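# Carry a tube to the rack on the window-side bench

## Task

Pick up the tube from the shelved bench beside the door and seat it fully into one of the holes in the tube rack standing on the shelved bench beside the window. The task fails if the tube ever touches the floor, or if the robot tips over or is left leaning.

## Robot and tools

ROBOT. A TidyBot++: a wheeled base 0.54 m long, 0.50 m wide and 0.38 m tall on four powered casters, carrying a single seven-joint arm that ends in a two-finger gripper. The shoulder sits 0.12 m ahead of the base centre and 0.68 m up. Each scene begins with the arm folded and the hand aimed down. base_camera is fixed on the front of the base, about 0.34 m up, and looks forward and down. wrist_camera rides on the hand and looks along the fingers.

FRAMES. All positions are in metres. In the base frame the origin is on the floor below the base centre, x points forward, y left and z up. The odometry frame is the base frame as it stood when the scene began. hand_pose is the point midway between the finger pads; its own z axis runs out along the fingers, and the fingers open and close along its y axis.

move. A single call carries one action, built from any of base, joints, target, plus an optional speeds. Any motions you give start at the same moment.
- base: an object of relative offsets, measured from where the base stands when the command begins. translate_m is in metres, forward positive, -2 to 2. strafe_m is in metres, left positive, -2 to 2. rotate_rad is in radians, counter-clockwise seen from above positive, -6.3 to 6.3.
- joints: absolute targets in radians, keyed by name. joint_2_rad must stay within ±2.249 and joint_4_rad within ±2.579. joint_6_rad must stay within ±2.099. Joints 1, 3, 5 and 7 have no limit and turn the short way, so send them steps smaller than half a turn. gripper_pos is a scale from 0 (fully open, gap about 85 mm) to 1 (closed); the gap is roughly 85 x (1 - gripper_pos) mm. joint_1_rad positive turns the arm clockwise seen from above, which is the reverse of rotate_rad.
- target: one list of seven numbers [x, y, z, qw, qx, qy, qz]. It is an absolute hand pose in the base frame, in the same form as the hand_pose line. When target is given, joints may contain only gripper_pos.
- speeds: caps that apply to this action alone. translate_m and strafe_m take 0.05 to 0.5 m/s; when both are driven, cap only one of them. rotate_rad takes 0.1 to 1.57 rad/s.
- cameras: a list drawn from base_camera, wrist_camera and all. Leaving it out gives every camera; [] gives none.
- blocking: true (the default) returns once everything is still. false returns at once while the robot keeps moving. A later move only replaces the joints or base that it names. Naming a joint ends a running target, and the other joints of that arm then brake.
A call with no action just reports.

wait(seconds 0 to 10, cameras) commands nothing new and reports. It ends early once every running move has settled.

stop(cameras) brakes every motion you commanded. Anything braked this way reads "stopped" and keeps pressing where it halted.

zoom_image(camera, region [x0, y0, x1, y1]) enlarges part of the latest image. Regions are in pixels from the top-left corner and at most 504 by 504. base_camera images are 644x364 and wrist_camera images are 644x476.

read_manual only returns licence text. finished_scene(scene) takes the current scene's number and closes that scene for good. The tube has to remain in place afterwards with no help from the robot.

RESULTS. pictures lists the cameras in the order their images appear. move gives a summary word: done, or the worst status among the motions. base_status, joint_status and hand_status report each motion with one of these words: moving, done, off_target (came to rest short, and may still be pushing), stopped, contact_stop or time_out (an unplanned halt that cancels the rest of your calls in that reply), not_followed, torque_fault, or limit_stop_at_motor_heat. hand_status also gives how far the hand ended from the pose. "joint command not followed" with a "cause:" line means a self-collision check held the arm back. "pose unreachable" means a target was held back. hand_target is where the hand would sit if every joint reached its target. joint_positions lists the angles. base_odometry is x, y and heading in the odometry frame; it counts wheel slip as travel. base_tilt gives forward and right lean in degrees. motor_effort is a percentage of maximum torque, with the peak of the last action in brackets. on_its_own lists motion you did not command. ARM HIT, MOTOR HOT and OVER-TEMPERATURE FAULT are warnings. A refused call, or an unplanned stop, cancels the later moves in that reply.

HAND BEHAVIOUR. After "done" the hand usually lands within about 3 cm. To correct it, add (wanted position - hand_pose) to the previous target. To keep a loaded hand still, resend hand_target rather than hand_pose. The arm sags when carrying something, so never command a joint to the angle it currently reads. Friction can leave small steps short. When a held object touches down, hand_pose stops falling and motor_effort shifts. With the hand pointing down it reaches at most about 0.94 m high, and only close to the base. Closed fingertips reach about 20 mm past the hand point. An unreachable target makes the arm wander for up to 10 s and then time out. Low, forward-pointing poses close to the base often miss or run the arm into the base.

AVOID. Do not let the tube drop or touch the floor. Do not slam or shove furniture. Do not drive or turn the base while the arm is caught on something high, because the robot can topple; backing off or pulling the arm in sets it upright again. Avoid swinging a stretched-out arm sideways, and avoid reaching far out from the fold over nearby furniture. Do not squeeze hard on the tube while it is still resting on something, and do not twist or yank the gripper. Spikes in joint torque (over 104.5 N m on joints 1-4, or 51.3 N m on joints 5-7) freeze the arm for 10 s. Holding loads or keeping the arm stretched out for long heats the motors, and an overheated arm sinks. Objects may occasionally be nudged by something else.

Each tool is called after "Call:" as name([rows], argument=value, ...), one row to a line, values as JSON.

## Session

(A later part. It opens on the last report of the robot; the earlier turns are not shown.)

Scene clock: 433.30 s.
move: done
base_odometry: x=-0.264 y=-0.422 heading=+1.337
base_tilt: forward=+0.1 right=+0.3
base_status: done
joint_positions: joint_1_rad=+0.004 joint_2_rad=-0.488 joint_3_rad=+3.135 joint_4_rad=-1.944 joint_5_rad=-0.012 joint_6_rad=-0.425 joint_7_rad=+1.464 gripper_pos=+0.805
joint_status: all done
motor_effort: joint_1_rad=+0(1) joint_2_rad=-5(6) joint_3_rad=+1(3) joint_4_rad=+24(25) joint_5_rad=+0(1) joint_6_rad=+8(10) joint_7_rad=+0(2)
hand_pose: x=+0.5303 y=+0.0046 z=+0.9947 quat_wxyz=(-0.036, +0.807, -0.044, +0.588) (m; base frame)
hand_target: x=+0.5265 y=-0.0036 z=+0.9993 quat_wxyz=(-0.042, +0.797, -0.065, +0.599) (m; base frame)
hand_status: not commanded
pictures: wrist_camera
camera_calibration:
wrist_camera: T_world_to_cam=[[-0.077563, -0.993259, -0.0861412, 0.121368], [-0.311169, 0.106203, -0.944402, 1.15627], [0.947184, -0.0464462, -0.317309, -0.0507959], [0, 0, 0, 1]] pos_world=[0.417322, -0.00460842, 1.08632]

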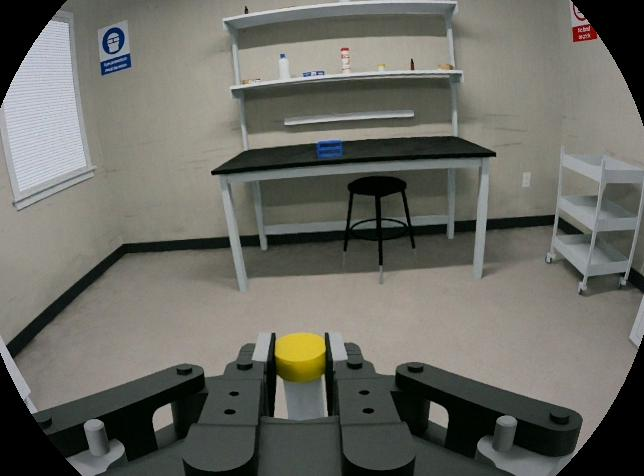

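Call:
move(base={"translate_m": 1.4, "strafe_m": -0.2}, speeds={"translate_m": 0.4})

Call:
zoom_image(camera="wrist_camera", region=[200, 100, 450, 300])

Scene clock: 447.30 s.
move: done
base_odometry: x=+0.255 y=+0.893 heading=+1.337
base_tilt: forward=+0.1 right=+0.2
base_status: done
joint_positions: joint_1_rad=+0.004 joint_2_rad=-0.497 joint_3_rad=+3.135 joint_4_rad=-1.944 joint_5_rad=-0.012 joint_6_rad=-0.425 joint_7_rad=+1.464 gripper_pos=+0.805
joint_status: not commanded
motor_effort: joint_1_rad=+0(1) joint_2_rad=-5(8) joint_3_rad=+0(1) joint_4_rad=+23(24) joint_5_rad=+0(1) joint_6_rad=+9(9) joint_7_rad=+0(2)
hand_pose: x=+0.5274 y=+0.0045 z=+0.9984 quat_wxyz=(-0.036, +0.804, -0.044, +0.592) (m; base frame)
hand_target: x=+0.5265 y=-0.0036 z=+0.9993 quat_wxyz=(-0.042, +0.797, -0.065, +0.599) (m; base frame)
hand_status: not commanded
pictures: base_camera, wrist_camera
camera_calibration:
wrist_camera: T_world_to_cam=[[-0.0769596, -0.99325, -0.0867895, 0.121671], [-0.302468, 0.106204, -0.947224, 1.15714], [0.950047, -0.046647, -0.3086, -0.0571309], [0, 0, 0, 1]] pos_world=[0.413638, -0.00470805, 1.089]

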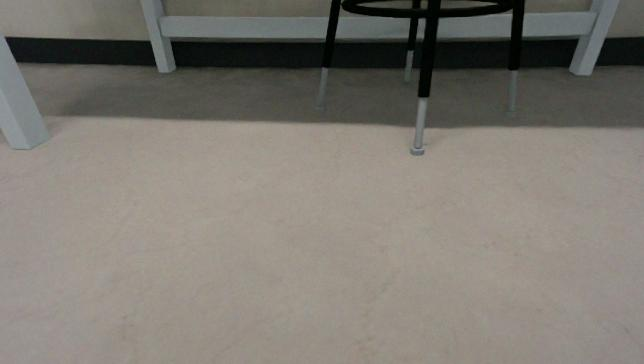

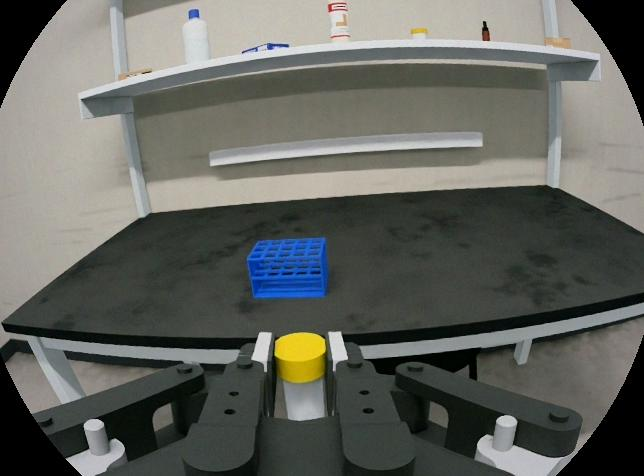

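Scaled by 2.016.

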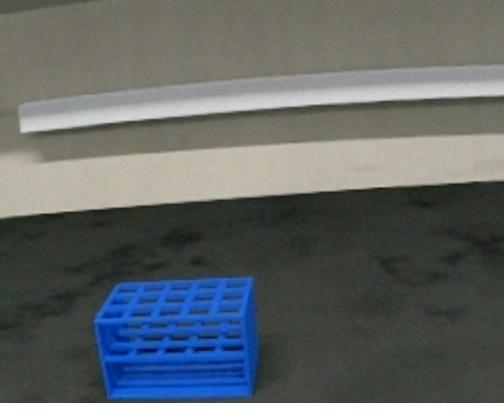

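Call:
zoom_image(camera="wrist_camera", region=[235, 225, 345, 310])

Scaled by 4.582.

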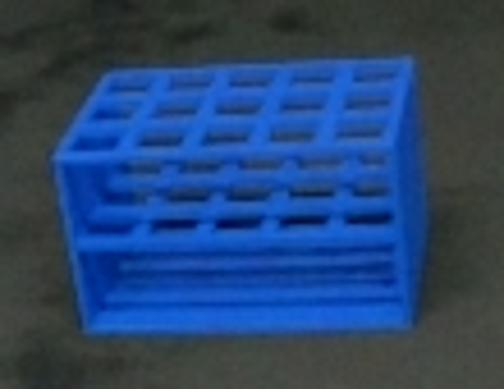

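Call:
move(base={"translate_m": 0.32, "strafe_m": 0.027}, speeds={"translate_m": 0.2}, cameras=["wrist_camera"])

Call:
zoom_image(camera="wrist_camera", region=[200, 260, 400, 430])

Scene clock: 526.70 s.
move: done
base_odometry: x=+0.304 y=+1.211 heading=+1.336
base_tilt: forward=+0.0 right=+0.3
base_status: done
joint_positions: joint_1_rad=+0.004 joint_2_rad=-0.500 joint_3_rad=+3.135 joint_4_rad=-1.944 joint_5_rad=-0.012 joint_6_rad=-0.425 joint_7_rad=+1.464 gripper_pos=+0.805
joint_status: not commanded
motor_effort: joint_1_rad=+0(1) joint_2_rad=-4(6) joint_3_rad=+0(1) joint_4_rad=+23(24) joint_5_rad=-1(1) joint_6_rad=+9(10) joint_7_rad=-1(2)
hand_pose: x=+0.5265 y=+0.0045 z=+0.9996 quat_wxyz=(-0.036, +0.803, -0.044, +0.593) (m; base frame)
hand_target: x=+0.5265 y=-0.0036 z=+0.9993 quat_wxyz=(-0.042, +0.797, -0.065, +0.599) (m; base frame)
hand_status: not commanded
pictures: wrist_camera
camera_calibration:
wrist_camera: T_world_to_cam=[[-0.076703, -0.99325, -0.0870101, 0.121791], [-0.299679, 0.106198, -0.948111, 1.15744], [0.950952, -0.0466478, -0.305802, -0.0591424], [0, 0, 0, 1]] pos_world=[0.412443, -0.00470807, 1.08989]

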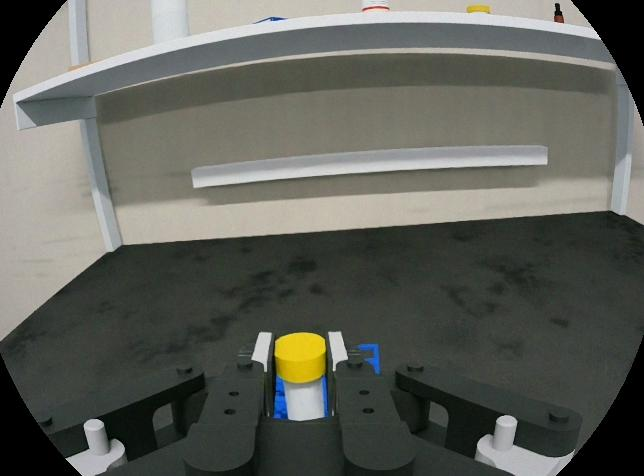

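Scaled by 2.520.

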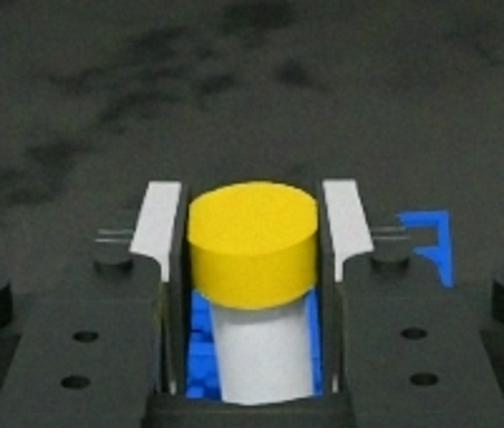

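Call:
move(joints={"joint_1_rad": 0.012, "joint_2_rad": -0.4995, "joint_3_rad": 3.1416, "joint_4_rad": -1.9074, "joint_5_rad": 0.0, "joint_6_rad": -0.4467, "joint_7_rad": 1.42}, cameras=[])

Call:
move(base={"translate_m": 0.10}, speeds={"translate_m": 0.1}, cameras=["wrist_camera"])

Call:
zoom_image(camera="wrist_camera", region=[200, 260, 400, 430])

Scene clock: 548.83 s.
move: done
base_odometry: x=+0.304 y=+1.211 heading=+1.336
base_tilt: forward=+0.1 right=+0.2
base_status: not commanded
joint_positions: joint_1_rad=+0.004 joint_2_rad=-0.500 joint_3_rad=+3.135 joint_4_rad=-1.911 joint_5_rad=-0.012 joint_6_rad=-0.429 joint_7_rad=+1.464 gripper_pos=+0.805
joint_status: all done
motor_effort: joint_1_rad=+0(1) joint_2_rad=-4(6) joint_3_rad=+1(1) joint_4_rad=+23(25) joint_5_rad=+0(1) joint_6_rad=+9(9) joint_7_rad=-1(3)
hand_pose: x=+0.5276 y=+0.0046 z=+1.0186 quat_wxyz=(-0.037, +0.794, -0.044, +0.605) (m; base frame)
hand_target: x=+0.5265 y=-0.0036 z=+1.0150 quat_wxyz=(-0.042, +0.797, -0.065, +0.599) (m; base frame)
hand_status: not commanded
pictures: none
No camera images: "cameras" was empty.

Scene clock: 550.43 s.
move: done
base_odometry: x=+0.327 y=+1.308 heading=+1.337
base_tilt: forward=+0.1 right=+0.2
base_status: done
joint_positions: joint_1_rad=+0.004 joint_2_rad=-0.499 joint_3_rad=+3.135 joint_4_rad=-1.911 joint_5_rad=-0.012 joint_6_rad=-0.429 joint_7_rad=+1.464 gripper_pos=+0.805
joint_status: not commanded
motor_effort: joint_1_rad=+0(1) joint_2_rad=-4(8) joint_3_rad=+1(1) joint_4_rad=+23(24) joint_5_rad=+0(1) joint_6_rad=+9(9) joint_7_rad=-1(2)
hand_pose: x=+0.5280 y=+0.0046 z=+1.0181 quat_wxyz=(-0.037, +0.795, -0.044, +0.605) (m; base frame)
hand_target: x=+0.5265 y=-0.0036 z=+1.0150 quat_wxyz=(-0.042, +0.797, -0.065, +0.599) (m; base frame)
hand_status: not commanded
pictures: wrist_camera
camera_calibration:
wrist_camera: T_world_to_cam=[[-0.0740283, -0.99326, -0.0891917, 0.124452], [-0.272844, 0.106197, -0.956179, 1.16946], [0.959206, -0.0464489, -0.278866, -0.0867421], [0, 0, 0, 1]] pos_world=[0.411495, -0.00460843, 1.10512]

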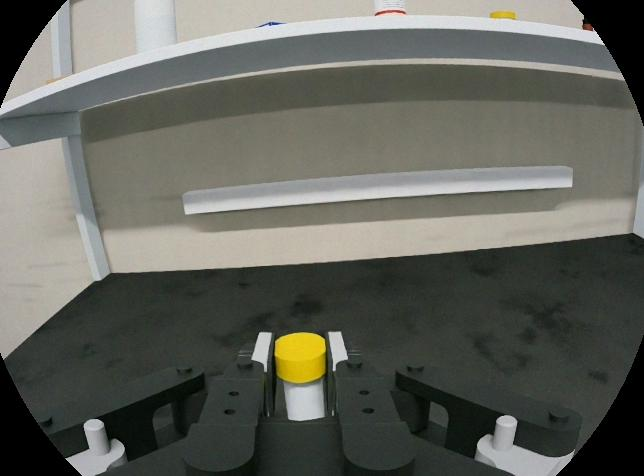

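Scaled by 2.520.

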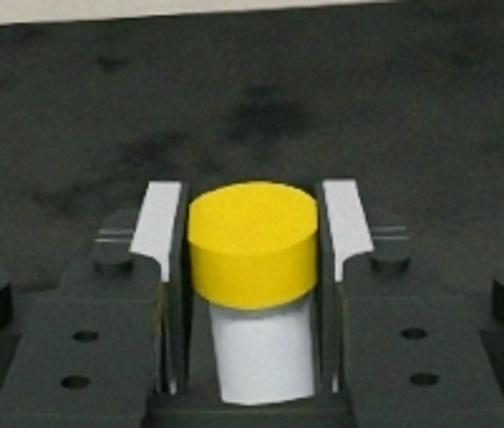

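Call:
move(base={"translate_m": 0.013, "strafe_m": 0.002}, speeds={"translate_m": 0.05}, cameras=[])

Call:
move(joints={"joint_1_rad": 0.012, "joint_2_rad": -0.5082, "joint_3_rad": 3.1416, "joint_4_rad": -2.0066, "joint_5_rad": 0.0, "joint_6_rad": -0.3562, "joint_7_rad": 1.42}, cameras=["wrist_camera"])

Call:
zoom_image(camera="wrist_camera", region=[200, 260, 400, 430])

Scene clock: 569.87 s.
move: done
base_odometry: x=+0.328 y=+1.322 heading=+1.336
base_tilt: forward=+0.1 right=+0.3
base_status: done
joint_positions: joint_1_rad=+0.004 joint_2_rad=-0.498 joint_3_rad=+3.135 joint_4_rad=-1.911 joint_5_rad=-0.012 joint_6_rad=-0.429 joint_7_rad=+1.464 gripper_pos=+0.805
joint_status: not commanded
motor_effort: joint_1_rad=+0(1) joint_2_rad=-5(7) joint_3_rad=+0(1) joint_4_rad=+23(24) joint_5_rad=+0(1) joint_6_rad=+9(9) joint_7_rad=-1(2)
hand_pose: x=+0.5284 y=+0.0046 z=+1.0177 quat_wxyz=(-0.037, +0.795, -0.044, +0.604) (m; base frame)
hand_target: x=+0.5265 y=-0.0036 z=+1.0150 quat_wxyz=(-0.042, +0.797, -0.065, +0.599) (m; base frame)
hand_status: not commanded
pictures: none
No camera images: "cameras" was empty.

Scene clock: 570.80 s.
move: done
base_odometry: x=+0.328 y=+1.322 heading=+1.336
base_tilt: forward=+0.0 right=+0.3
base_status: not commanded
joint_positions: joint_1_rad=+0.004 joint_2_rad=-0.498 joint_3_rad=+3.135 joint_4_rad=-1.993 joint_5_rad=-0.012 joint_6_rad=-0.388 joint_7_rad=+1.464 gripper_pos=+0.805
joint_status: all done
motor_effort: joint_1_rad=+1(1) joint_2_rad=-4(7) joint_3_rad=+0(1) joint_4_rad=+24(25) joint_5_rad=+0(1) joint_6_rad=+9(11) joint_7_rad=-1(2)
hand_pose: x=+0.5277 y=+0.0043 z=+0.9794 quat_wxyz=(-0.036, +0.807, -0.045, +0.587) (m; base frame)
hand_target: x=+0.5266 y=-0.0036 z=+0.9850 quat_wxyz=(-0.042, +0.797, -0.065, +0.599) (m; base frame)
hand_status: not commanded
pictures: wrist_camera
camera_calibration:
wrist_camera: T_world_to_cam=[[-0.0784068, -0.99321, -0.0859438, 0.119832], [-0.313425, 0.106397, -0.943634, 1.1415], [0.946371, -0.0470504, -0.319639, -0.0504536], [0, 0, 0, 1]] pos_world=[0.414917, -0.00480685, 1.07133]

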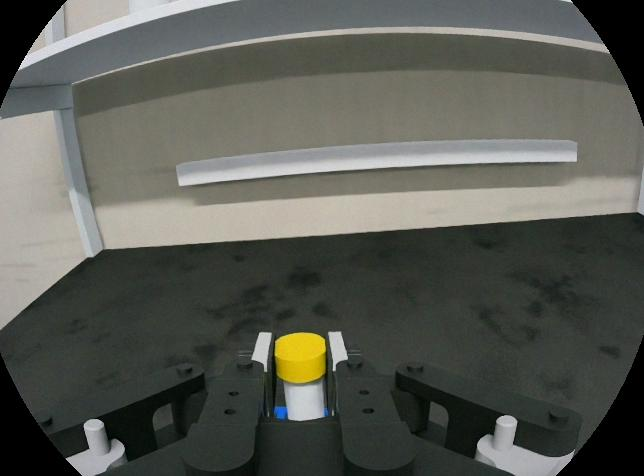

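Scaled by 2.520.

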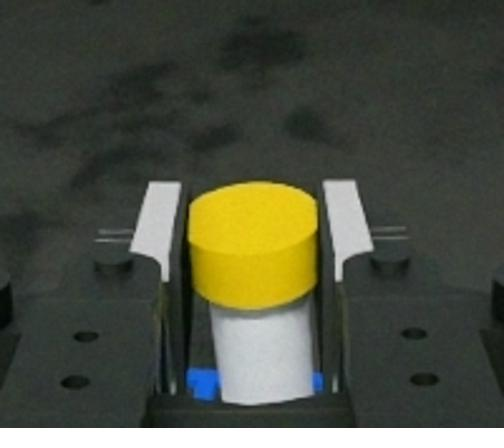

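Call:
move(joints={"joint_1_rad": 0.012, "joint_2_rad": -0.514, "joint_3_rad": 3.1416, "joint_4_rad": -1.9706, "joint_5_rad": 0.0, "joint_6_rad": -0.3715, "joint_7_rad": 1.42}, cameras=["wrist_camera"])

Call:
zoom_image(camera="wrist_camera", region=[200, 260, 400, 430])

Call:
move(base={"translate_m": 0.008}, speeds={"translate_m": 0.05}, cameras=["wrist_camera"])

Call:
zoom_image(camera="wrist_camera", region=[200, 260, 400, 430])

Scene clock: 606.27 s.
move: done
base_odometry: x=+0.328 y=+1.322 heading=+1.336
base_tilt: forward=+0.0 right=+0.3
base_status: not commanded
joint_positions: joint_1_rad=+0.004 joint_2_rad=-0.498 joint_3_rad=+3.135 joint_4_rad=-1.974 joint_5_rad=-0.012 joint_6_rad=-0.388 joint_7_rad=+1.464 gripper_pos=+0.805
joint_status: all done
motor_effort: joint_1_rad=+0(1) joint_2_rad=-5(6) joint_3_rad=+0(1) joint_4_rad=+24(25) joint_5_rad=+0(1) joint_6_rad=+9(10) joint_7_rad=-1(2)
hand_pose: x=+0.5289 y=+0.0044 z=+0.9915 quat_wxyz=(-0.036, +0.801, -0.044, +0.595) (m; base frame)
hand_target: x=+0.5255 y=-0.0035 z=+1.0048 quat_wxyz=(-0.042, +0.789, -0.064, +0.609) (m; base frame)
hand_status: not commanded
pictures: wrist_camera
camera_calibration:
wrist_camera: T_world_to_cam=[[-0.0765917, -0.993214, -0.0875166, 0.121582], [-0.294649, 0.106401, -0.949663, 1.14935], [0.952531, -0.0469496, -0.300799, -0.0696924], [0, 0, 0, 1]] pos_world=[0.414352, -0.00480702, 1.08118]

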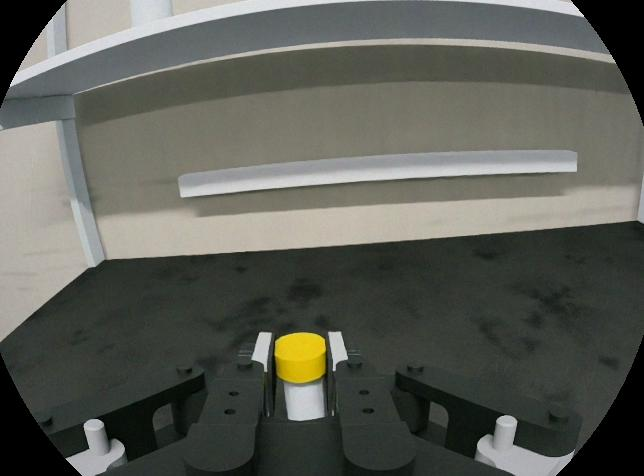

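Scaled by 2.520.

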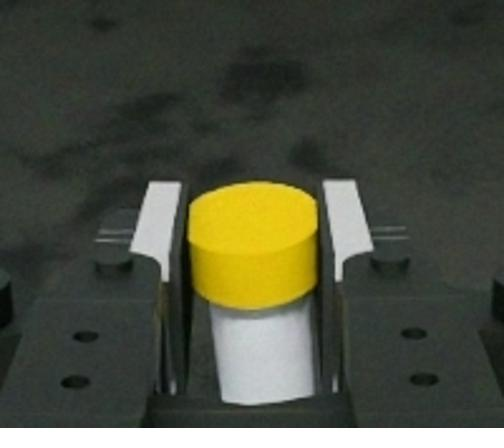

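Scene clock: 606.93 s.
move: done
base_odometry: x=+0.330 y=+1.329 heading=+1.336
base_tilt: forward=+0.1 right=+0.2
base_status: done
joint_positions: joint_1_rad=+0.004 joint_2_rad=-0.503 joint_3_rad=+3.135 joint_4_rad=-1.974 joint_5_rad=-0.012 joint_6_rad=-0.388 joint_7_rad=+1.464 gripper_pos=+0.805
joint_status: not commanded
motor_effort: joint_1_rad=+0(1) joint_2_rad=-4(8) joint_3_rad=+0(1) joint_4_rad=+23(24) joint_5_rad=+0(1) joint_6_rad=+9(9) joint_7_rad=-1(2)
hand_pose: x=+0.5274 y=+0.0044 z=+0.9934 quat_wxyz=(-0.036, +0.800, -0.044, +0.597) (m; base frame)
hand_target: x=+0.5255 y=-0.0035 z=+1.0048 quat_wxyz=(-0.042, +0.789, -0.064, +0.609) (m; base frame)
hand_status: not commanded
pictures: wrist_camera
camera_calibration:
wrist_camera: T_world_to_cam=[[-0.0761866, -0.993214, -0.0878691, 0.121765], [-0.290257, 0.106401, -0.951015, 1.14967], [0.953911, -0.04695, -0.296394, -0.0728403], [0, 0, 0, 1]] pos_world=[0.412461, -0.00480702, 1.08246]

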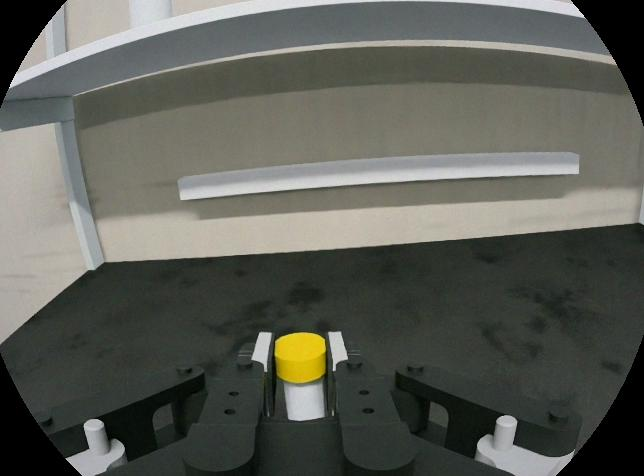

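Scaled by 2.520.

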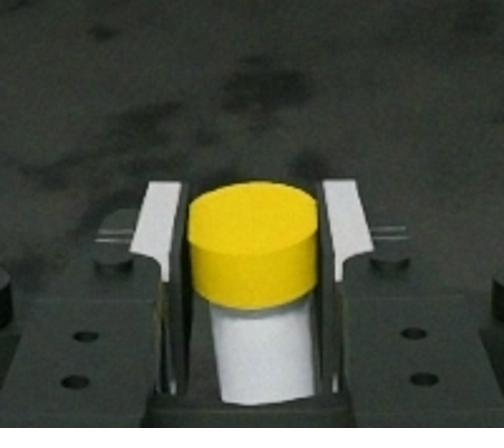

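Call:
move(joints={"joint_1_rad": 0.012, "joint_2_rad": -0.5197, "joint_3_rad": 3.1416, "joint_4_rad": -2.0525, "joint_5_rad": 0.0, "joint_6_rad": -0.295, "joint_7_rad": 1.42}, cameras=["wrist_camera"])

Call:
zoom_image(camera="wrist_camera", region=[200, 260, 400, 430])

Scene clock: 616.77 s.
move: done
base_odometry: x=+0.330 y=+1.329 heading=+1.336
base_tilt: forward=+0.1 right=+0.2
base_status: not commanded
joint_positions: joint_1_rad=+0.004 joint_2_rad=-0.503 joint_3_rad=+3.135 joint_4_rad=-2.039 joint_5_rad=-0.012 joint_6_rad=-0.329 joint_7_rad=+1.464 gripper_pos=+0.805
joint_status: all done
motor_effort: joint_1_rad=+0(1) joint_2_rad=-5(6) joint_3_rad=+1(1) joint_4_rad=+24(25) joint_5_rad=-1(1) joint_6_rad=+9(10) joint_7_rad=-1(2)
hand_pose: x=+0.5281 y=+0.0041 z=+0.9713 quat_wxyz=(-0.036, +0.802, -0.045, +0.595) (m; base frame)
hand_target: x=+0.5252 y=-0.0035 z=+0.9798 quat_wxyz=(-0.042, +0.789, -0.064, +0.609) (m; base frame)
hand_status: not commanded
pictures: wrist_camera
camera_calibration:
wrist_camera: T_world_to_cam=[[-0.0774565, -0.993149, -0.0874958, 0.119909], [-0.295758, 0.106698, -0.949285, 1.13014], [0.952117, -0.0476507, -0.301997, -0.0736389], [0, 0, 0, 1]] pos_world=[0.413649, -0.00500502, 1.06108]

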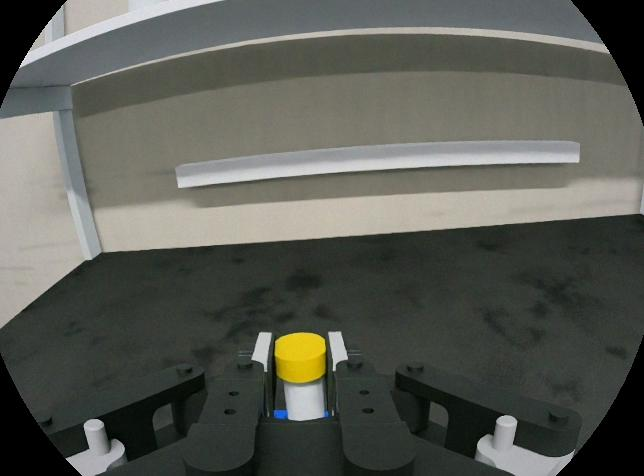

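Scaled by 2.520.

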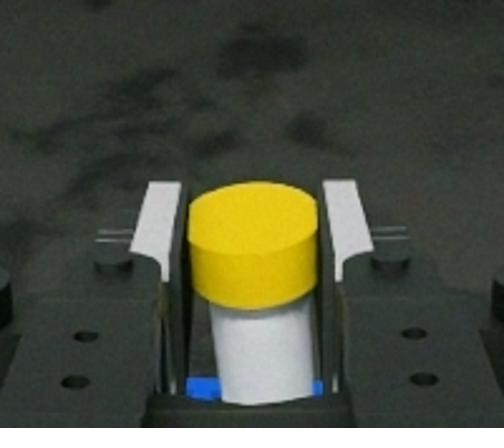

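Call:
move(joints={"joint_1_rad": 0.012, "joint_2_rad": -0.5205, "joint_3_rad": 3.1416, "joint_4_rad": -2.1006, "joint_5_rad": 0.0, "joint_6_rad": -0.248, "joint_7_rad": 1.42}, cameras=["wrist_camera"])

Call:
zoom_image(camera="wrist_camera", region=[200, 260, 400, 430])

Scene clock: 625.93 s.
move: done
base_odometry: x=+0.330 y=+1.329 heading=+1.336
base_tilt: forward=+0.1 right=+0.3
base_status: not commanded
joint_positions: joint_1_rad=+0.004 joint_2_rad=-0.504 joint_3_rad=+3.135 joint_4_rad=-2.084 joint_5_rad=-0.012 joint_6_rad=-0.281 joint_7_rad=+1.464 gripper_pos=+0.805
joint_status: all done
motor_effort: joint_1_rad=+0(1) joint_2_rad=-4(6) joint_3_rad=+1(2) joint_4_rad=+23(25) joint_5_rad=+0(2) joint_6_rad=+9(9) joint_7_rad=-2(2)
hand_pose: x=+0.5284 y=+0.0039 z=+0.9577 quat_wxyz=(-0.036, +0.801, -0.045, +0.596) (m; base frame)
hand_target: x=+0.5251 y=-0.0035 z=+0.9647 quat_wxyz=(-0.042, +0.789, -0.064, +0.609) (m; base frame)
hand_status: not commanded
pictures: wrist_camera
camera_calibration:
wrist_camera: T_world_to_cam=[[-0.0778595, -0.99311, -0.0875833, 0.118861], [-0.293586, 0.106794, -0.949948, 1.11678], [0.952756, -0.0482493, -0.299878, -0.0804268], [0, 0, 0, 1]] pos_world=[0.413753, -0.0051037, 1.04717]

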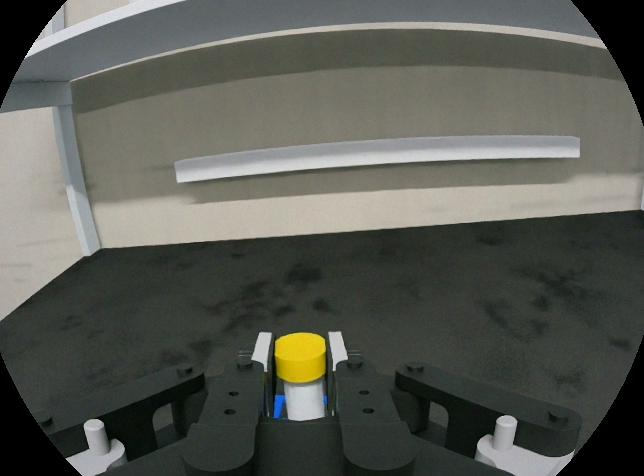

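Scaled by 2.520.

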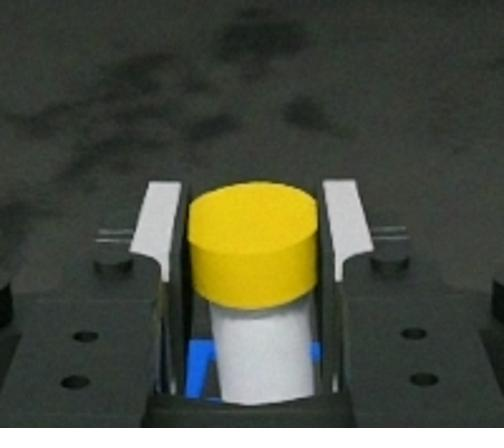

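Call:
move(base={"strafe_m": -0.002}, speeds={"strafe_m": 0.05}, cameras=[])

Call:
move(joints={"joint_1_rad": 0.012, "joint_2_rad": -0.5182, "joint_3_rad": 3.1416, "joint_4_rad": -2.1635, "joint_5_rad": 0.0, "joint_6_rad": -0.183, "joint_7_rad": 1.42}, cameras=["wrist_camera"])

Call:
zoom_image(camera="wrist_camera", region=[200, 260, 400, 430])

Scene clock: 638.93 s.
move: done
base_odometry: x=+0.332 y=+1.329 heading=+1.337
base_tilt: forward=+0.0 right=+0.3
base_status: done
joint_positions: joint_1_rad=+0.004 joint_2_rad=-0.504 joint_3_rad=+3.137 joint_4_rad=-2.084 joint_5_rad=-0.012 joint_6_rad=-0.281 joint_7_rad=+1.464 gripper_pos=+0.805
joint_status: not commanded
motor_effort: joint_1_rad=+0(1) joint_2_rad=-4(6) joint_3_rad=+2(4) joint_4_rad=+24(24) joint_5_rad=+0(1) joint_6_rad=+9(9) joint_7_rad=-1(1)
hand_pose: x=+0.5284 y=+0.0032 z=+0.9577 quat_wxyz=(-0.036, +0.801, -0.046, +0.596) (m; base frame)
hand_target: x=+0.5251 y=-0.0035 z=+0.9647 quat_wxyz=(-0.042, +0.789, -0.064, +0.609) (m; base frame)
hand_status: not commanded
pictures: none
No camera images: "cameras" was empty.

Scene clock: 640.00 s.
move: done
base_odometry: x=+0.332 y=+1.329 heading=+1.337
base_tilt: forward=+0.1 right=+0.3
base_status: not commanded
joint_positions: joint_1_rad=+0.004 joint_2_rad=-0.504 joint_3_rad=+3.137 joint_4_rad=-2.148 joint_5_rad=-0.012 joint_6_rad=-0.217 joint_7_rad=+1.464 gripper_pos=+0.805
joint_status: all done
motor_effort: joint_1_rad=-1(1) joint_2_rad=-4(5) joint_3_rad=+1(2) joint_4_rad=+23(25) joint_5_rad=-1(1) joint_6_rad=+9(10) joint_7_rad=+0(2)
hand_pose: x=+0.5276 y=+0.0029 z=+0.9379 quat_wxyz=(-0.036, +0.801, -0.046, +0.596) (m; base frame)
hand_target: x=+0.5251 y=-0.0035 z=+0.9447 quat_wxyz=(-0.042, +0.789, -0.064, +0.609) (m; base frame)
hand_status: not commanded
pictures: wrist_camera
camera_calibration:
wrist_camera: T_world_to_cam=[[-0.0798596, -0.992892, -0.0882476, 0.117777], [-0.29256, 0.107978, -0.950131, 1.09749], [0.952907, -0.0500593, -0.299104, -0.0865389], [0, 0, 0, 1]] pos_world=[0.412952, -0.00589749, 1.02727]

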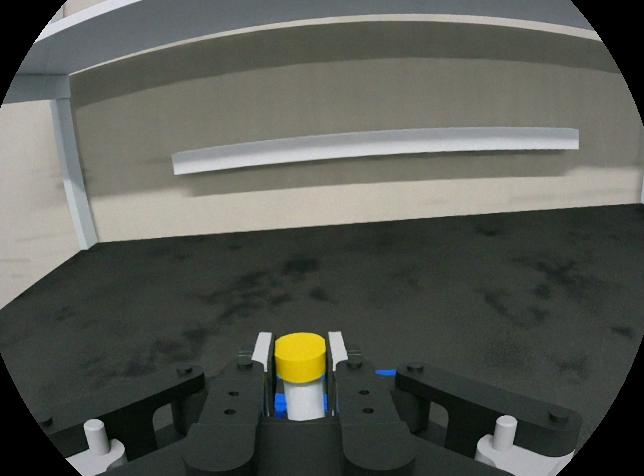

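Scaled by 2.520.

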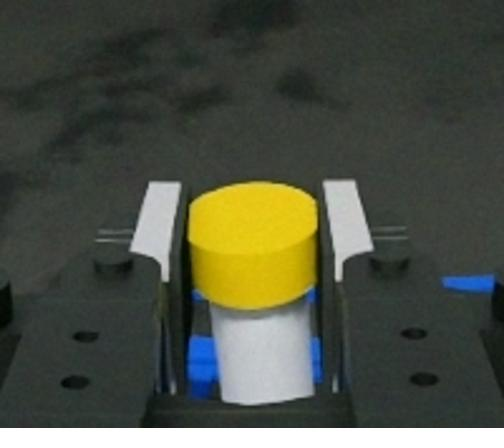

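Call:
move(joints={"joint_1_rad": 0.012, "joint_2_rad": -0.5123, "joint_3_rad": 3.1416, "joint_4_rad": -2.2253, "joint_5_rad": 0.0, "joint_6_rad": -0.115, "joint_7_rad": 1.42}, cameras=["wrist_camera"])

Call:
zoom_image(camera="wrist_camera", region=[200, 260, 400, 430])

Scene clock: 648.93 s.
move: done
base_odometry: x=+0.332 y=+1.329 heading=+1.337
base_tilt: forward=+0.0 right=+0.3
base_status: not commanded
joint_positions: joint_1_rad=+0.004 joint_2_rad=-0.504 joint_3_rad=+3.137 joint_4_rad=-2.210 joint_5_rad=-0.012 joint_6_rad=-0.149 joint_7_rad=+1.464 gripper_pos=+0.805
joint_status: all done
motor_effort: joint_1_rad=-1(2) joint_2_rad=-4(6) joint_3_rad=+0(1) joint_4_rad=+23(25) joint_5_rad=-1(1) joint_6_rad=+9(10) joint_7_rad=-1(2)
hand_pose: x=+0.5261 y=+0.0026 z=+0.9202 quat_wxyz=(-0.035, +0.799, -0.046, +0.599) (m; base frame)
hand_target: x=+0.5250 y=-0.0035 z=+0.9248 quat_wxyz=(-0.042, +0.789, -0.064, +0.609) (m; base frame)
hand_status: not commanded
pictures: wrist_camera
camera_calibration:
wrist_camera: T_world_to_cam=[[-0.0801701, -0.99283, -0.0886665, 0.116348], [-0.286983, 0.108177, -0.951808, 1.0789], [0.954575, -0.0508608, -0.293598, -0.0962809], [0, 0, 0, 1]] pos_world=[0.410862, -0.00609555, 1.00896]

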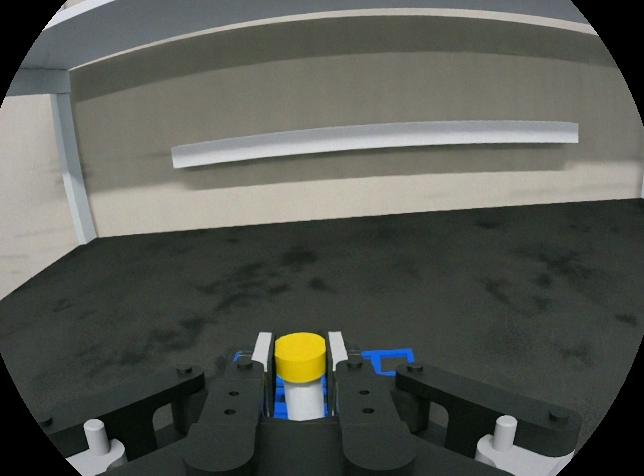

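Scaled by 2.520.

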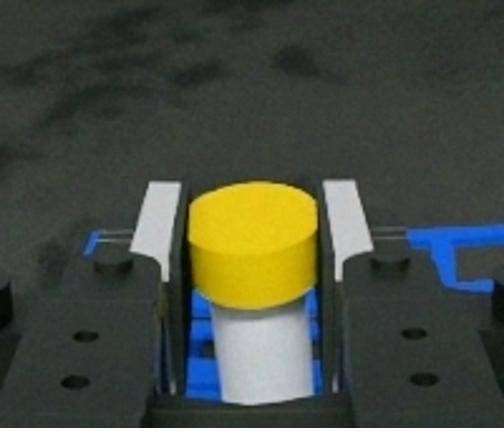

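Call:
move(joints={"joint_1_rad": 0.012, "joint_2_rad": -0.5076, "joint_3_rad": 3.1416, "joint_4_rad": -2.2558, "joint_5_rad": 0.0, "joint_6_rad": -0.08, "joint_7_rad": 1.42}, cameras=[])

Call:
move(joints={"joint_1_rad": 0.012, "joint_2_rad": -0.5049, "joint_3_rad": 3.1416, "joint_4_rad": -2.2714, "joint_5_rad": 0.0, "joint_6_rad": -0.0617, "joint_7_rad": 1.42}, cameras=["wrist_camera"])

Call:
zoom_image(camera="wrist_camera", region=[200, 260, 400, 430])

Scene clock: 658.43 s.
move: done
base_odometry: x=+0.332 y=+1.329 heading=+1.337
base_tilt: forward=+0.1 right=+0.3
base_status: not commanded
joint_positions: joint_1_rad=+0.004 joint_2_rad=-0.504 joint_3_rad=+3.137 joint_4_rad=-2.240 joint_5_rad=-0.012 joint_6_rad=-0.112 joint_7_rad=+1.464 gripper_pos=+0.805
joint_status: all done
motor_effort: joint_1_rad=+0(1) joint_2_rad=-5(5) joint_3_rad=+0(1) joint_4_rad=+23(24) joint_5_rad=+0(1) joint_6_rad=+9(10) joint_7_rad=-2(2)
hand_pose: x=+0.5254 y=+0.0024 z=+0.9134 quat_wxyz=(-0.035, +0.797, -0.046, +0.602) (m; base frame)
hand_target: x=+0.5249 y=-0.0035 z=+0.9148 quat_wxyz=(-0.042, +0.789, -0.064, +0.609) (m; base frame)
hand_status: not commanded
pictures: none
No camera images: "cameras" was empty.

Scene clock: 659.03 s.
move: done
base_odometry: x=+0.332 y=+1.329 heading=+1.337
base_tilt: forward=+0.0 right=+0.3
base_status: not commanded
joint_positions: joint_1_rad=+0.004 joint_2_rad=-0.504 joint_3_rad=+3.137 joint_4_rad=-2.254 joint_5_rad=-0.012 joint_6_rad=-0.094 joint_7_rad=+1.464 gripper_pos=+0.805
joint_status: all done
motor_effort: joint_1_rad=-1(1) joint_2_rad=-4(5) joint_3_rad=+0(1) joint_4_rad=+23(24) joint_5_rad=+0(1) joint_6_rad=+9(9) joint_7_rad=-1(2)
hand_pose: x=+0.5250 y=+0.0024 z=+0.9101 quat_wxyz=(-0.035, +0.795, -0.046, +0.603) (m; base frame)
hand_target: x=+0.5249 y=-0.0035 z=+0.9097 quat_wxyz=(-0.042, +0.789, -0.064, +0.609) (m; base frame)
hand_status: not commanded
pictures: wrist_camera
camera_calibration:
wrist_camera: T_world_to_cam=[[-0.079726, -0.992789, -0.0895232, 0.115636], [-0.275742, 0.108269, -0.955115, 1.06613], [0.95792, -0.0514622, -0.282385, -0.110122], [0, 0, 0, 1]] pos_world=[0.408683, -0.00629423, 0.997529]

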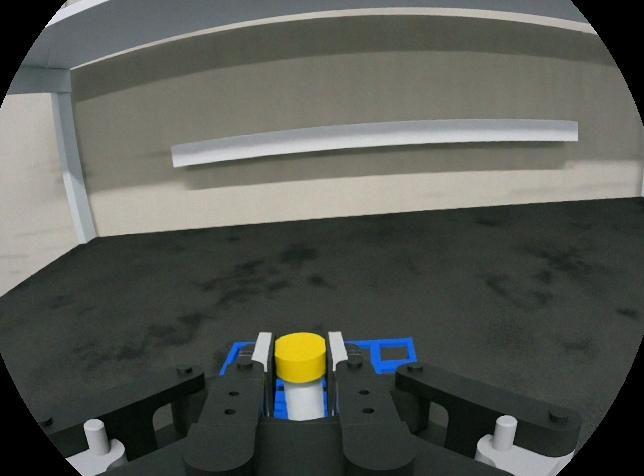

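Scaled by 2.520.

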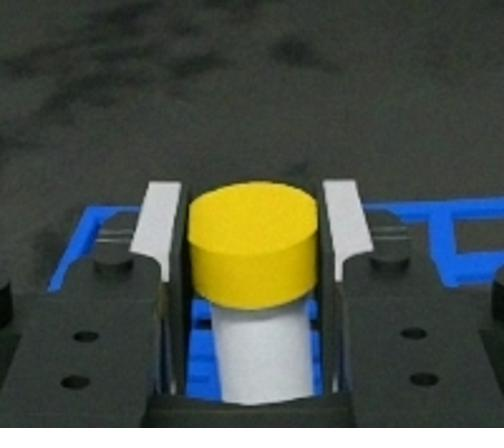

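Call:
move(joints={"joint_1_rad": 0.012, "joint_2_rad": -0.5015, "joint_3_rad": 3.1416, "joint_4_rad": -2.2865, "joint_5_rad": 0.0, "joint_6_rad": -0.043, "joint_7_rad": 1.42}, cameras=[])

Call:
move(joints={"joint_1_rad": 0.012, "joint_2_rad": -0.4982, "joint_3_rad": 3.1416, "joint_4_rad": -2.3015, "joint_5_rad": 0.0, "joint_6_rad": -0.025, "joint_7_rad": 1.42}, cameras=["wrist_camera"])

Call:
zoom_image(camera="wrist_camera", region=[200, 260, 400, 430])

Scene clock: 672.13 s.
move: done
base_odometry: x=+0.332 y=+1.329 heading=+1.337
base_tilt: forward=+0.1 right=+0.3
base_status: not commanded
joint_positions: joint_1_rad=+0.004 joint_2_rad=-0.504 joint_3_rad=+3.137 joint_4_rad=-2.269 joint_5_rad=-0.012 joint_6_rad=-0.074 joint_7_rad=+1.464 gripper_pos=+0.805
joint_status: all done
motor_effort: joint_1_rad=+0(1) joint_2_rad=-4(6) joint_3_rad=+1(1) joint_4_rad=+23(24) joint_5_rad=+0(1) joint_6_rad=+9(10) joint_7_rad=-1(2)
hand_pose: x=+0.5245 y=+0.0023 z=+0.9069 quat_wxyz=(-0.035, +0.794, -0.046, +0.605) (m; base frame)
hand_target: x=+0.5249 y=-0.0035 z=+0.9048 quat_wxyz=(-0.042, +0.789, -0.064, +0.609) (m; base frame)
hand_status: not commanded
pictures: none
No camera images: "cameras" was empty.

Scene clock: 672.73 s.
move: done
base_odometry: x=+0.332 y=+1.329 heading=+1.337
base_tilt: forward=+0.1 right=+0.3
base_status: not commanded
joint_positions: joint_1_rad=+0.004 joint_2_rad=-0.504 joint_3_rad=+3.137 joint_4_rad=-2.284 joint_5_rad=-0.012 joint_6_rad=-0.057 joint_7_rad=+1.464 gripper_pos=+0.805
joint_status: all done
motor_effort: joint_1_rad=+1(1) joint_2_rad=-4(5) joint_3_rad=+0(1) joint_4_rad=+23(24) joint_5_rad=+0(1) joint_6_rad=+9(9) joint_7_rad=+0(1)
hand_pose: x=+0.5238 y=+0.0022 z=+0.9032 quat_wxyz=(-0.035, +0.793, -0.046, +0.606) (m; base frame)
hand_target: x=+0.5249 y=-0.0035 z=+0.8997 quat_wxyz=(-0.042, +0.789, -0.064, +0.609) (m; base frame)
hand_status: not commanded
pictures: wrist_camera
camera_calibration:
wrist_camera: T_world_to_cam=[[-0.0794505, -0.992768, -0.0899979, 0.115054], [-0.268705, 0.10827, -0.957118, 1.05737], [0.95994, -0.0518606, -0.275364, -0.118273], [0, 0, 0, 1]] pos_world=[0.406796, -0.00639351, 0.989811]

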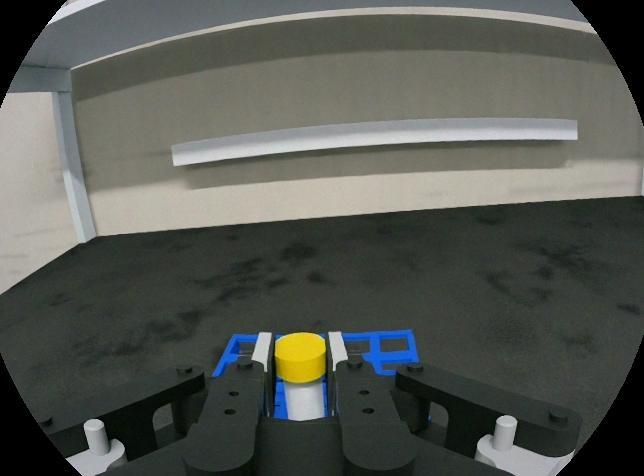

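Scaled by 2.520.

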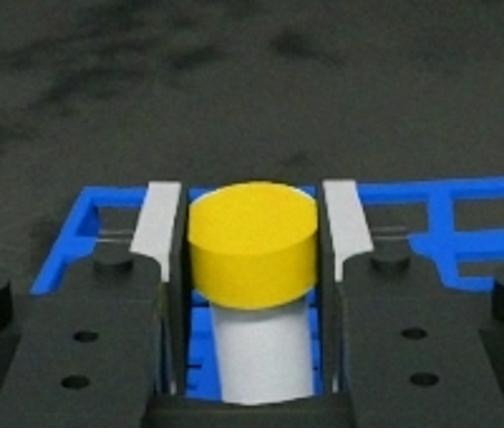

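Call:
move(joints={"joint_1_rad": 0.012, "joint_2_rad": -0.4945, "joint_3_rad": 3.1416, "joint_4_rad": -2.3162, "joint_5_rad": 0.0, "joint_6_rad": -0.0065, "joint_7_rad": 1.42}, cameras=["wrist_camera"])

Call:
zoom_image(camera="wrist_camera", region=[200, 260, 400, 430])

Scene clock: 693.23 s.
move: done
base_odometry: x=+0.332 y=+1.329 heading=+1.337
base_tilt: forward=+0.0 right=+0.2
base_status: not commanded
joint_positions: joint_1_rad=+0.004 joint_2_rad=-0.504 joint_3_rad=+3.137 joint_4_rad=-2.298 joint_5_rad=-0.012 joint_6_rad=-0.038 joint_7_rad=+1.464 gripper_pos=+0.805
joint_status: all done
motor_effort: joint_1_rad=+0(1) joint_2_rad=-3(5) joint_3_rad=+0(1) joint_4_rad=+23(24) joint_5_rad=-1(1) joint_6_rad=+9(10) joint_7_rad=-1(3)
hand_pose: x=+0.5231 y=+0.0021 z=+0.8999 quat_wxyz=(-0.035, +0.792, -0.046, +0.608) (m; base frame)
hand_target: x=+0.5249 y=-0.0035 z=+0.8949 quat_wxyz=(-0.042, +0.789, -0.064, +0.609) (m; base frame)
hand_status: not commanded
pictures: wrist_camera
camera_calibration:
wrist_camera: T_world_to_cam=[[-0.079368, -0.992752, -0.0902484, 0.114846], [-0.264763, 0.108276, -0.958216, 1.05294], [0.961042, -0.0521573, -0.271437, -0.12269], [0, 0, 0, 1]] pos_world=[0.405803, -0.00639296, 0.986001]

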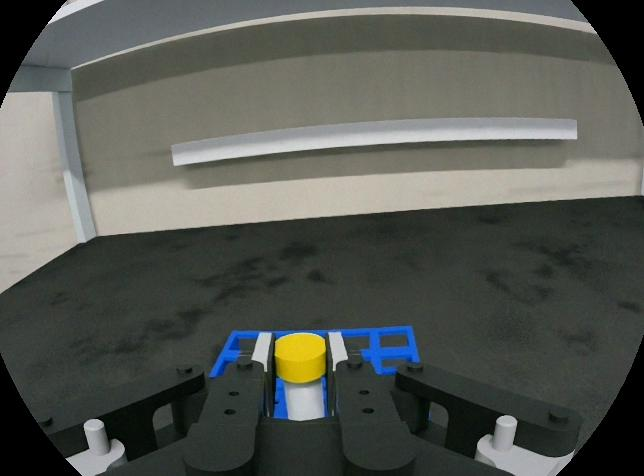

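Scaled by 2.520.

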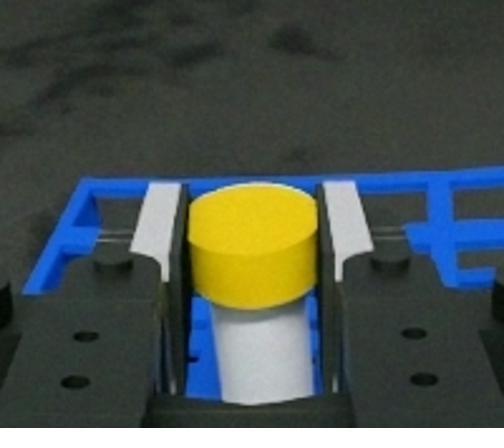

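Call:
move(joints={"joint_1_rad": 0.012, "joint_2_rad": -0.488, "joint_3_rad": 3.1416, "joint_4_rad": -2.3312, "joint_5_rad": 0.0, "joint_6_rad": 0.0128, "joint_7_rad": 1.42}, cameras=["wrist_camera"])

Call:
zoom_image(camera="wrist_camera", region=[200, 260, 400, 430])

Scene clock: 701.07 s.
move: done
base_odometry: x=+0.332 y=+1.329 heading=+1.337
base_tilt: forward=+0.1 right=+0.3
base_status: not commanded
joint_positions: joint_1_rad=+0.004 joint_2_rad=-0.503 joint_3_rad=+3.137 joint_4_rad=-2.314 joint_5_rad=-0.012 joint_6_rad=-0.018 joint_7_rad=+1.464 gripper_pos=+0.805
joint_status: all done
motor_effort: joint_1_rad=+0(1) joint_2_rad=-4(5) joint_3_rad=+0(1) joint_4_rad=+23(24) joint_5_rad=+0(1) joint_6_rad=+9(10) joint_7_rad=-1(2)
hand_pose: x=+0.5226 y=+0.0020 z=+0.8963 quat_wxyz=(-0.035, +0.791, -0.046, +0.609) (m; base frame)
hand_target: x=+0.5253 y=-0.0035 z=+0.8890 quat_wxyz=(-0.042, +0.790, -0.064, +0.608) (m; base frame)
hand_status: not commanded
pictures: wrist_camera
camera_calibration:
wrist_camera: T_world_to_cam=[[-0.0792179, -0.992743, -0.0904751, 0.114476], [-0.261157, 0.108258, -0.959206, 1.04838], [0.96204, -0.0523581, -0.267838, -0.126865], [0, 0, 0, 1]] pos_world=[0.40491, -0.00649264, 0.981993]

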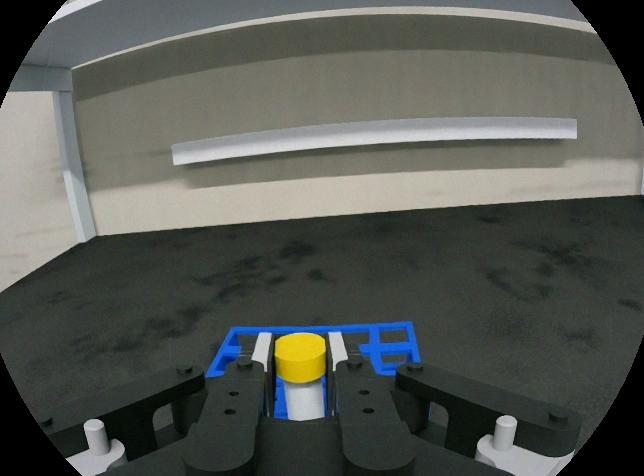

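Scaled by 2.520.

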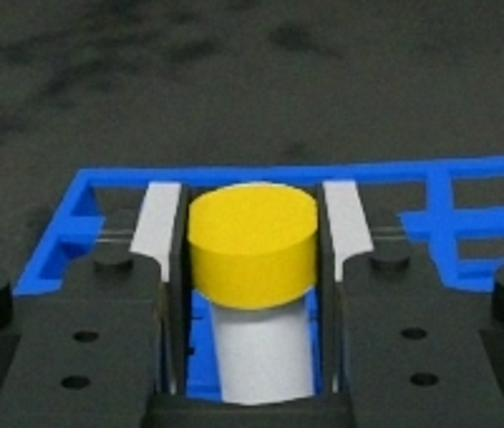

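Call:
move(joints={"joint_1_rad": 0.012, "joint_2_rad": -0.483, "joint_3_rad": 3.1416, "joint_4_rad": -2.3461, "joint_5_rad": 0.0, "joint_6_rad": 0.032, "joint_7_rad": 1.42}, cameras=["wrist_camera"])

Call:
zoom_image(camera="wrist_camera", region=[200, 260, 400, 430])

Scene clock: 711.17 s.
move: done
base_odometry: x=+0.332 y=+1.329 heading=+1.337
base_tilt: forward=+0.1 right=+0.3
base_status: not commanded
joint_positions: joint_1_rad=+0.004 joint_2_rad=-0.501 joint_3_rad=+3.137 joint_4_rad=-2.327 joint_5_rad=-0.012 joint_6_rad=+0.003 joint_7_rad=+1.464 gripper_pos=+0.805
joint_status: all done
motor_effort: joint_1_rad=+0(1) joint_2_rad=-4(5) joint_3_rad=+0(1) joint_4_rad=+23(24) joint_5_rad=+0(1) joint_6_rad=+8(9) joint_7_rad=-1(2)
hand_pose: x=+0.5224 y=+0.0020 z=+0.8939 quat_wxyz=(-0.035, +0.789, -0.046, +0.612) (m; base frame)
hand_target: x=+0.5254 y=-0.0035 z=+0.8837 quat_wxyz=(-0.042, +0.790, -0.064, +0.608) (m; base frame)
hand_status: not commanded
pictures: wrist_camera
camera_calibration:
wrist_camera: T_world_to_cam=[[-0.0788579, -0.992732, -0.090909, 0.114428], [-0.255262, 0.108261, -0.960792, 1.04441], [0.963651, -0.0525604, -0.261944, -0.133556], [0, 0, 0, 1]] pos_world=[0.404322, -0.00649227, 0.978878]

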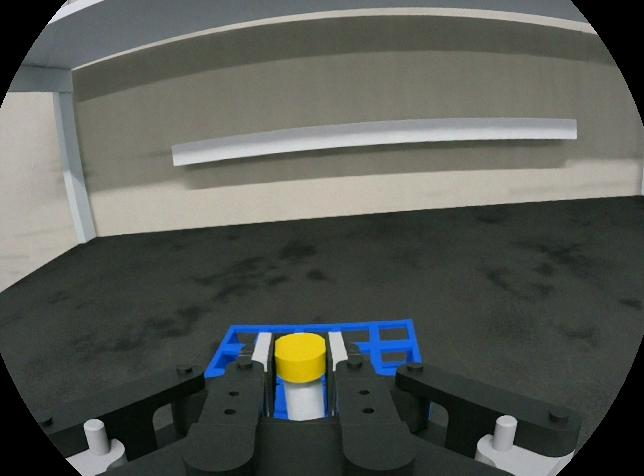

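Scaled by 2.520.

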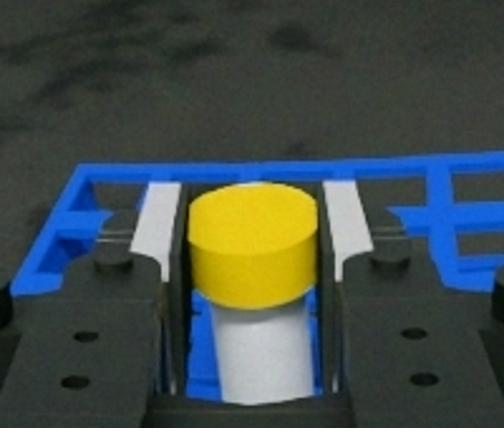

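Call:
move(joints={"joint_1_rad": 0.012, "joint_2_rad": -0.479, "joint_3_rad": 3.1416, "joint_4_rad": -2.361, "joint_5_rad": 0.0, "joint_6_rad": 0.051, "joint_7_rad": 1.42}, cameras=["wrist_camera"])

Call:
zoom_image(camera="wrist_camera", region=[200, 260, 400, 430])

Scene clock: 729.33 s.
move: done
base_odometry: x=+0.332 y=+1.329 heading=+1.337
base_tilt: forward=+0.1 right=+0.3
base_status: not commanded
joint_positions: joint_1_rad=+0.004 joint_2_rad=-0.501 joint_3_rad=+3.137 joint_4_rad=-2.338 joint_5_rad=-0.012 joint_6_rad=+0.025 joint_7_rad=+1.464 gripper_pos=+0.805
joint_status: all done
motor_effort: joint_1_rad=+0(1) joint_2_rad=-3(4) joint_3_rad=+0(1) joint_4_rad=+22(23) joint_5_rad=+0(1) joint_6_rad=+8(9) joint_7_rad=-1(2)
hand_pose: x=+0.5224 y=+0.0019 z=+0.8938 quat_wxyz=(-0.036, +0.786, -0.046, +0.616) (m; base frame)
hand_target: x=+0.5251 y=-0.0035 z=+0.8789 quat_wxyz=(-0.042, +0.790, -0.064, +0.608) (m; base frame)
hand_status: not commanded
pictures: wrist_camera
camera_calibration:
wrist_camera: T_world_to_cam=[[-0.078069, -0.992721, -0.0917126, 0.114589], [-0.244866, 0.108269, -0.963493, 1.04125], [0.966409, -0.0527617, -0.251536, -0.144277], [0, 0, 0, 1]] pos_world=[0.403342, -0.00659188, 0.977453]

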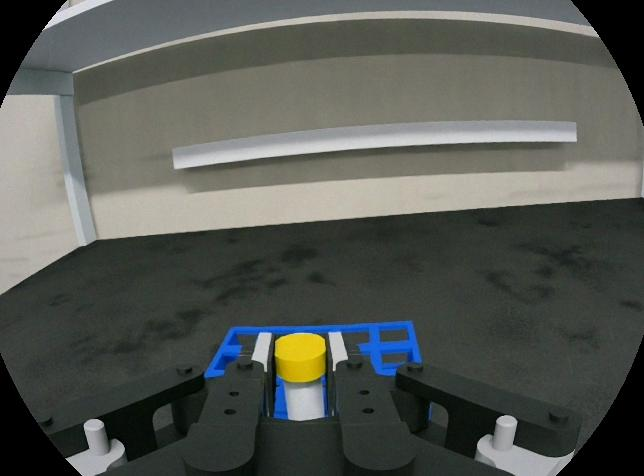

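Scaled by 2.520.

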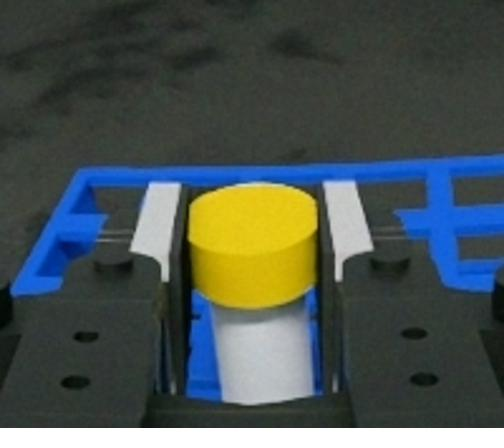

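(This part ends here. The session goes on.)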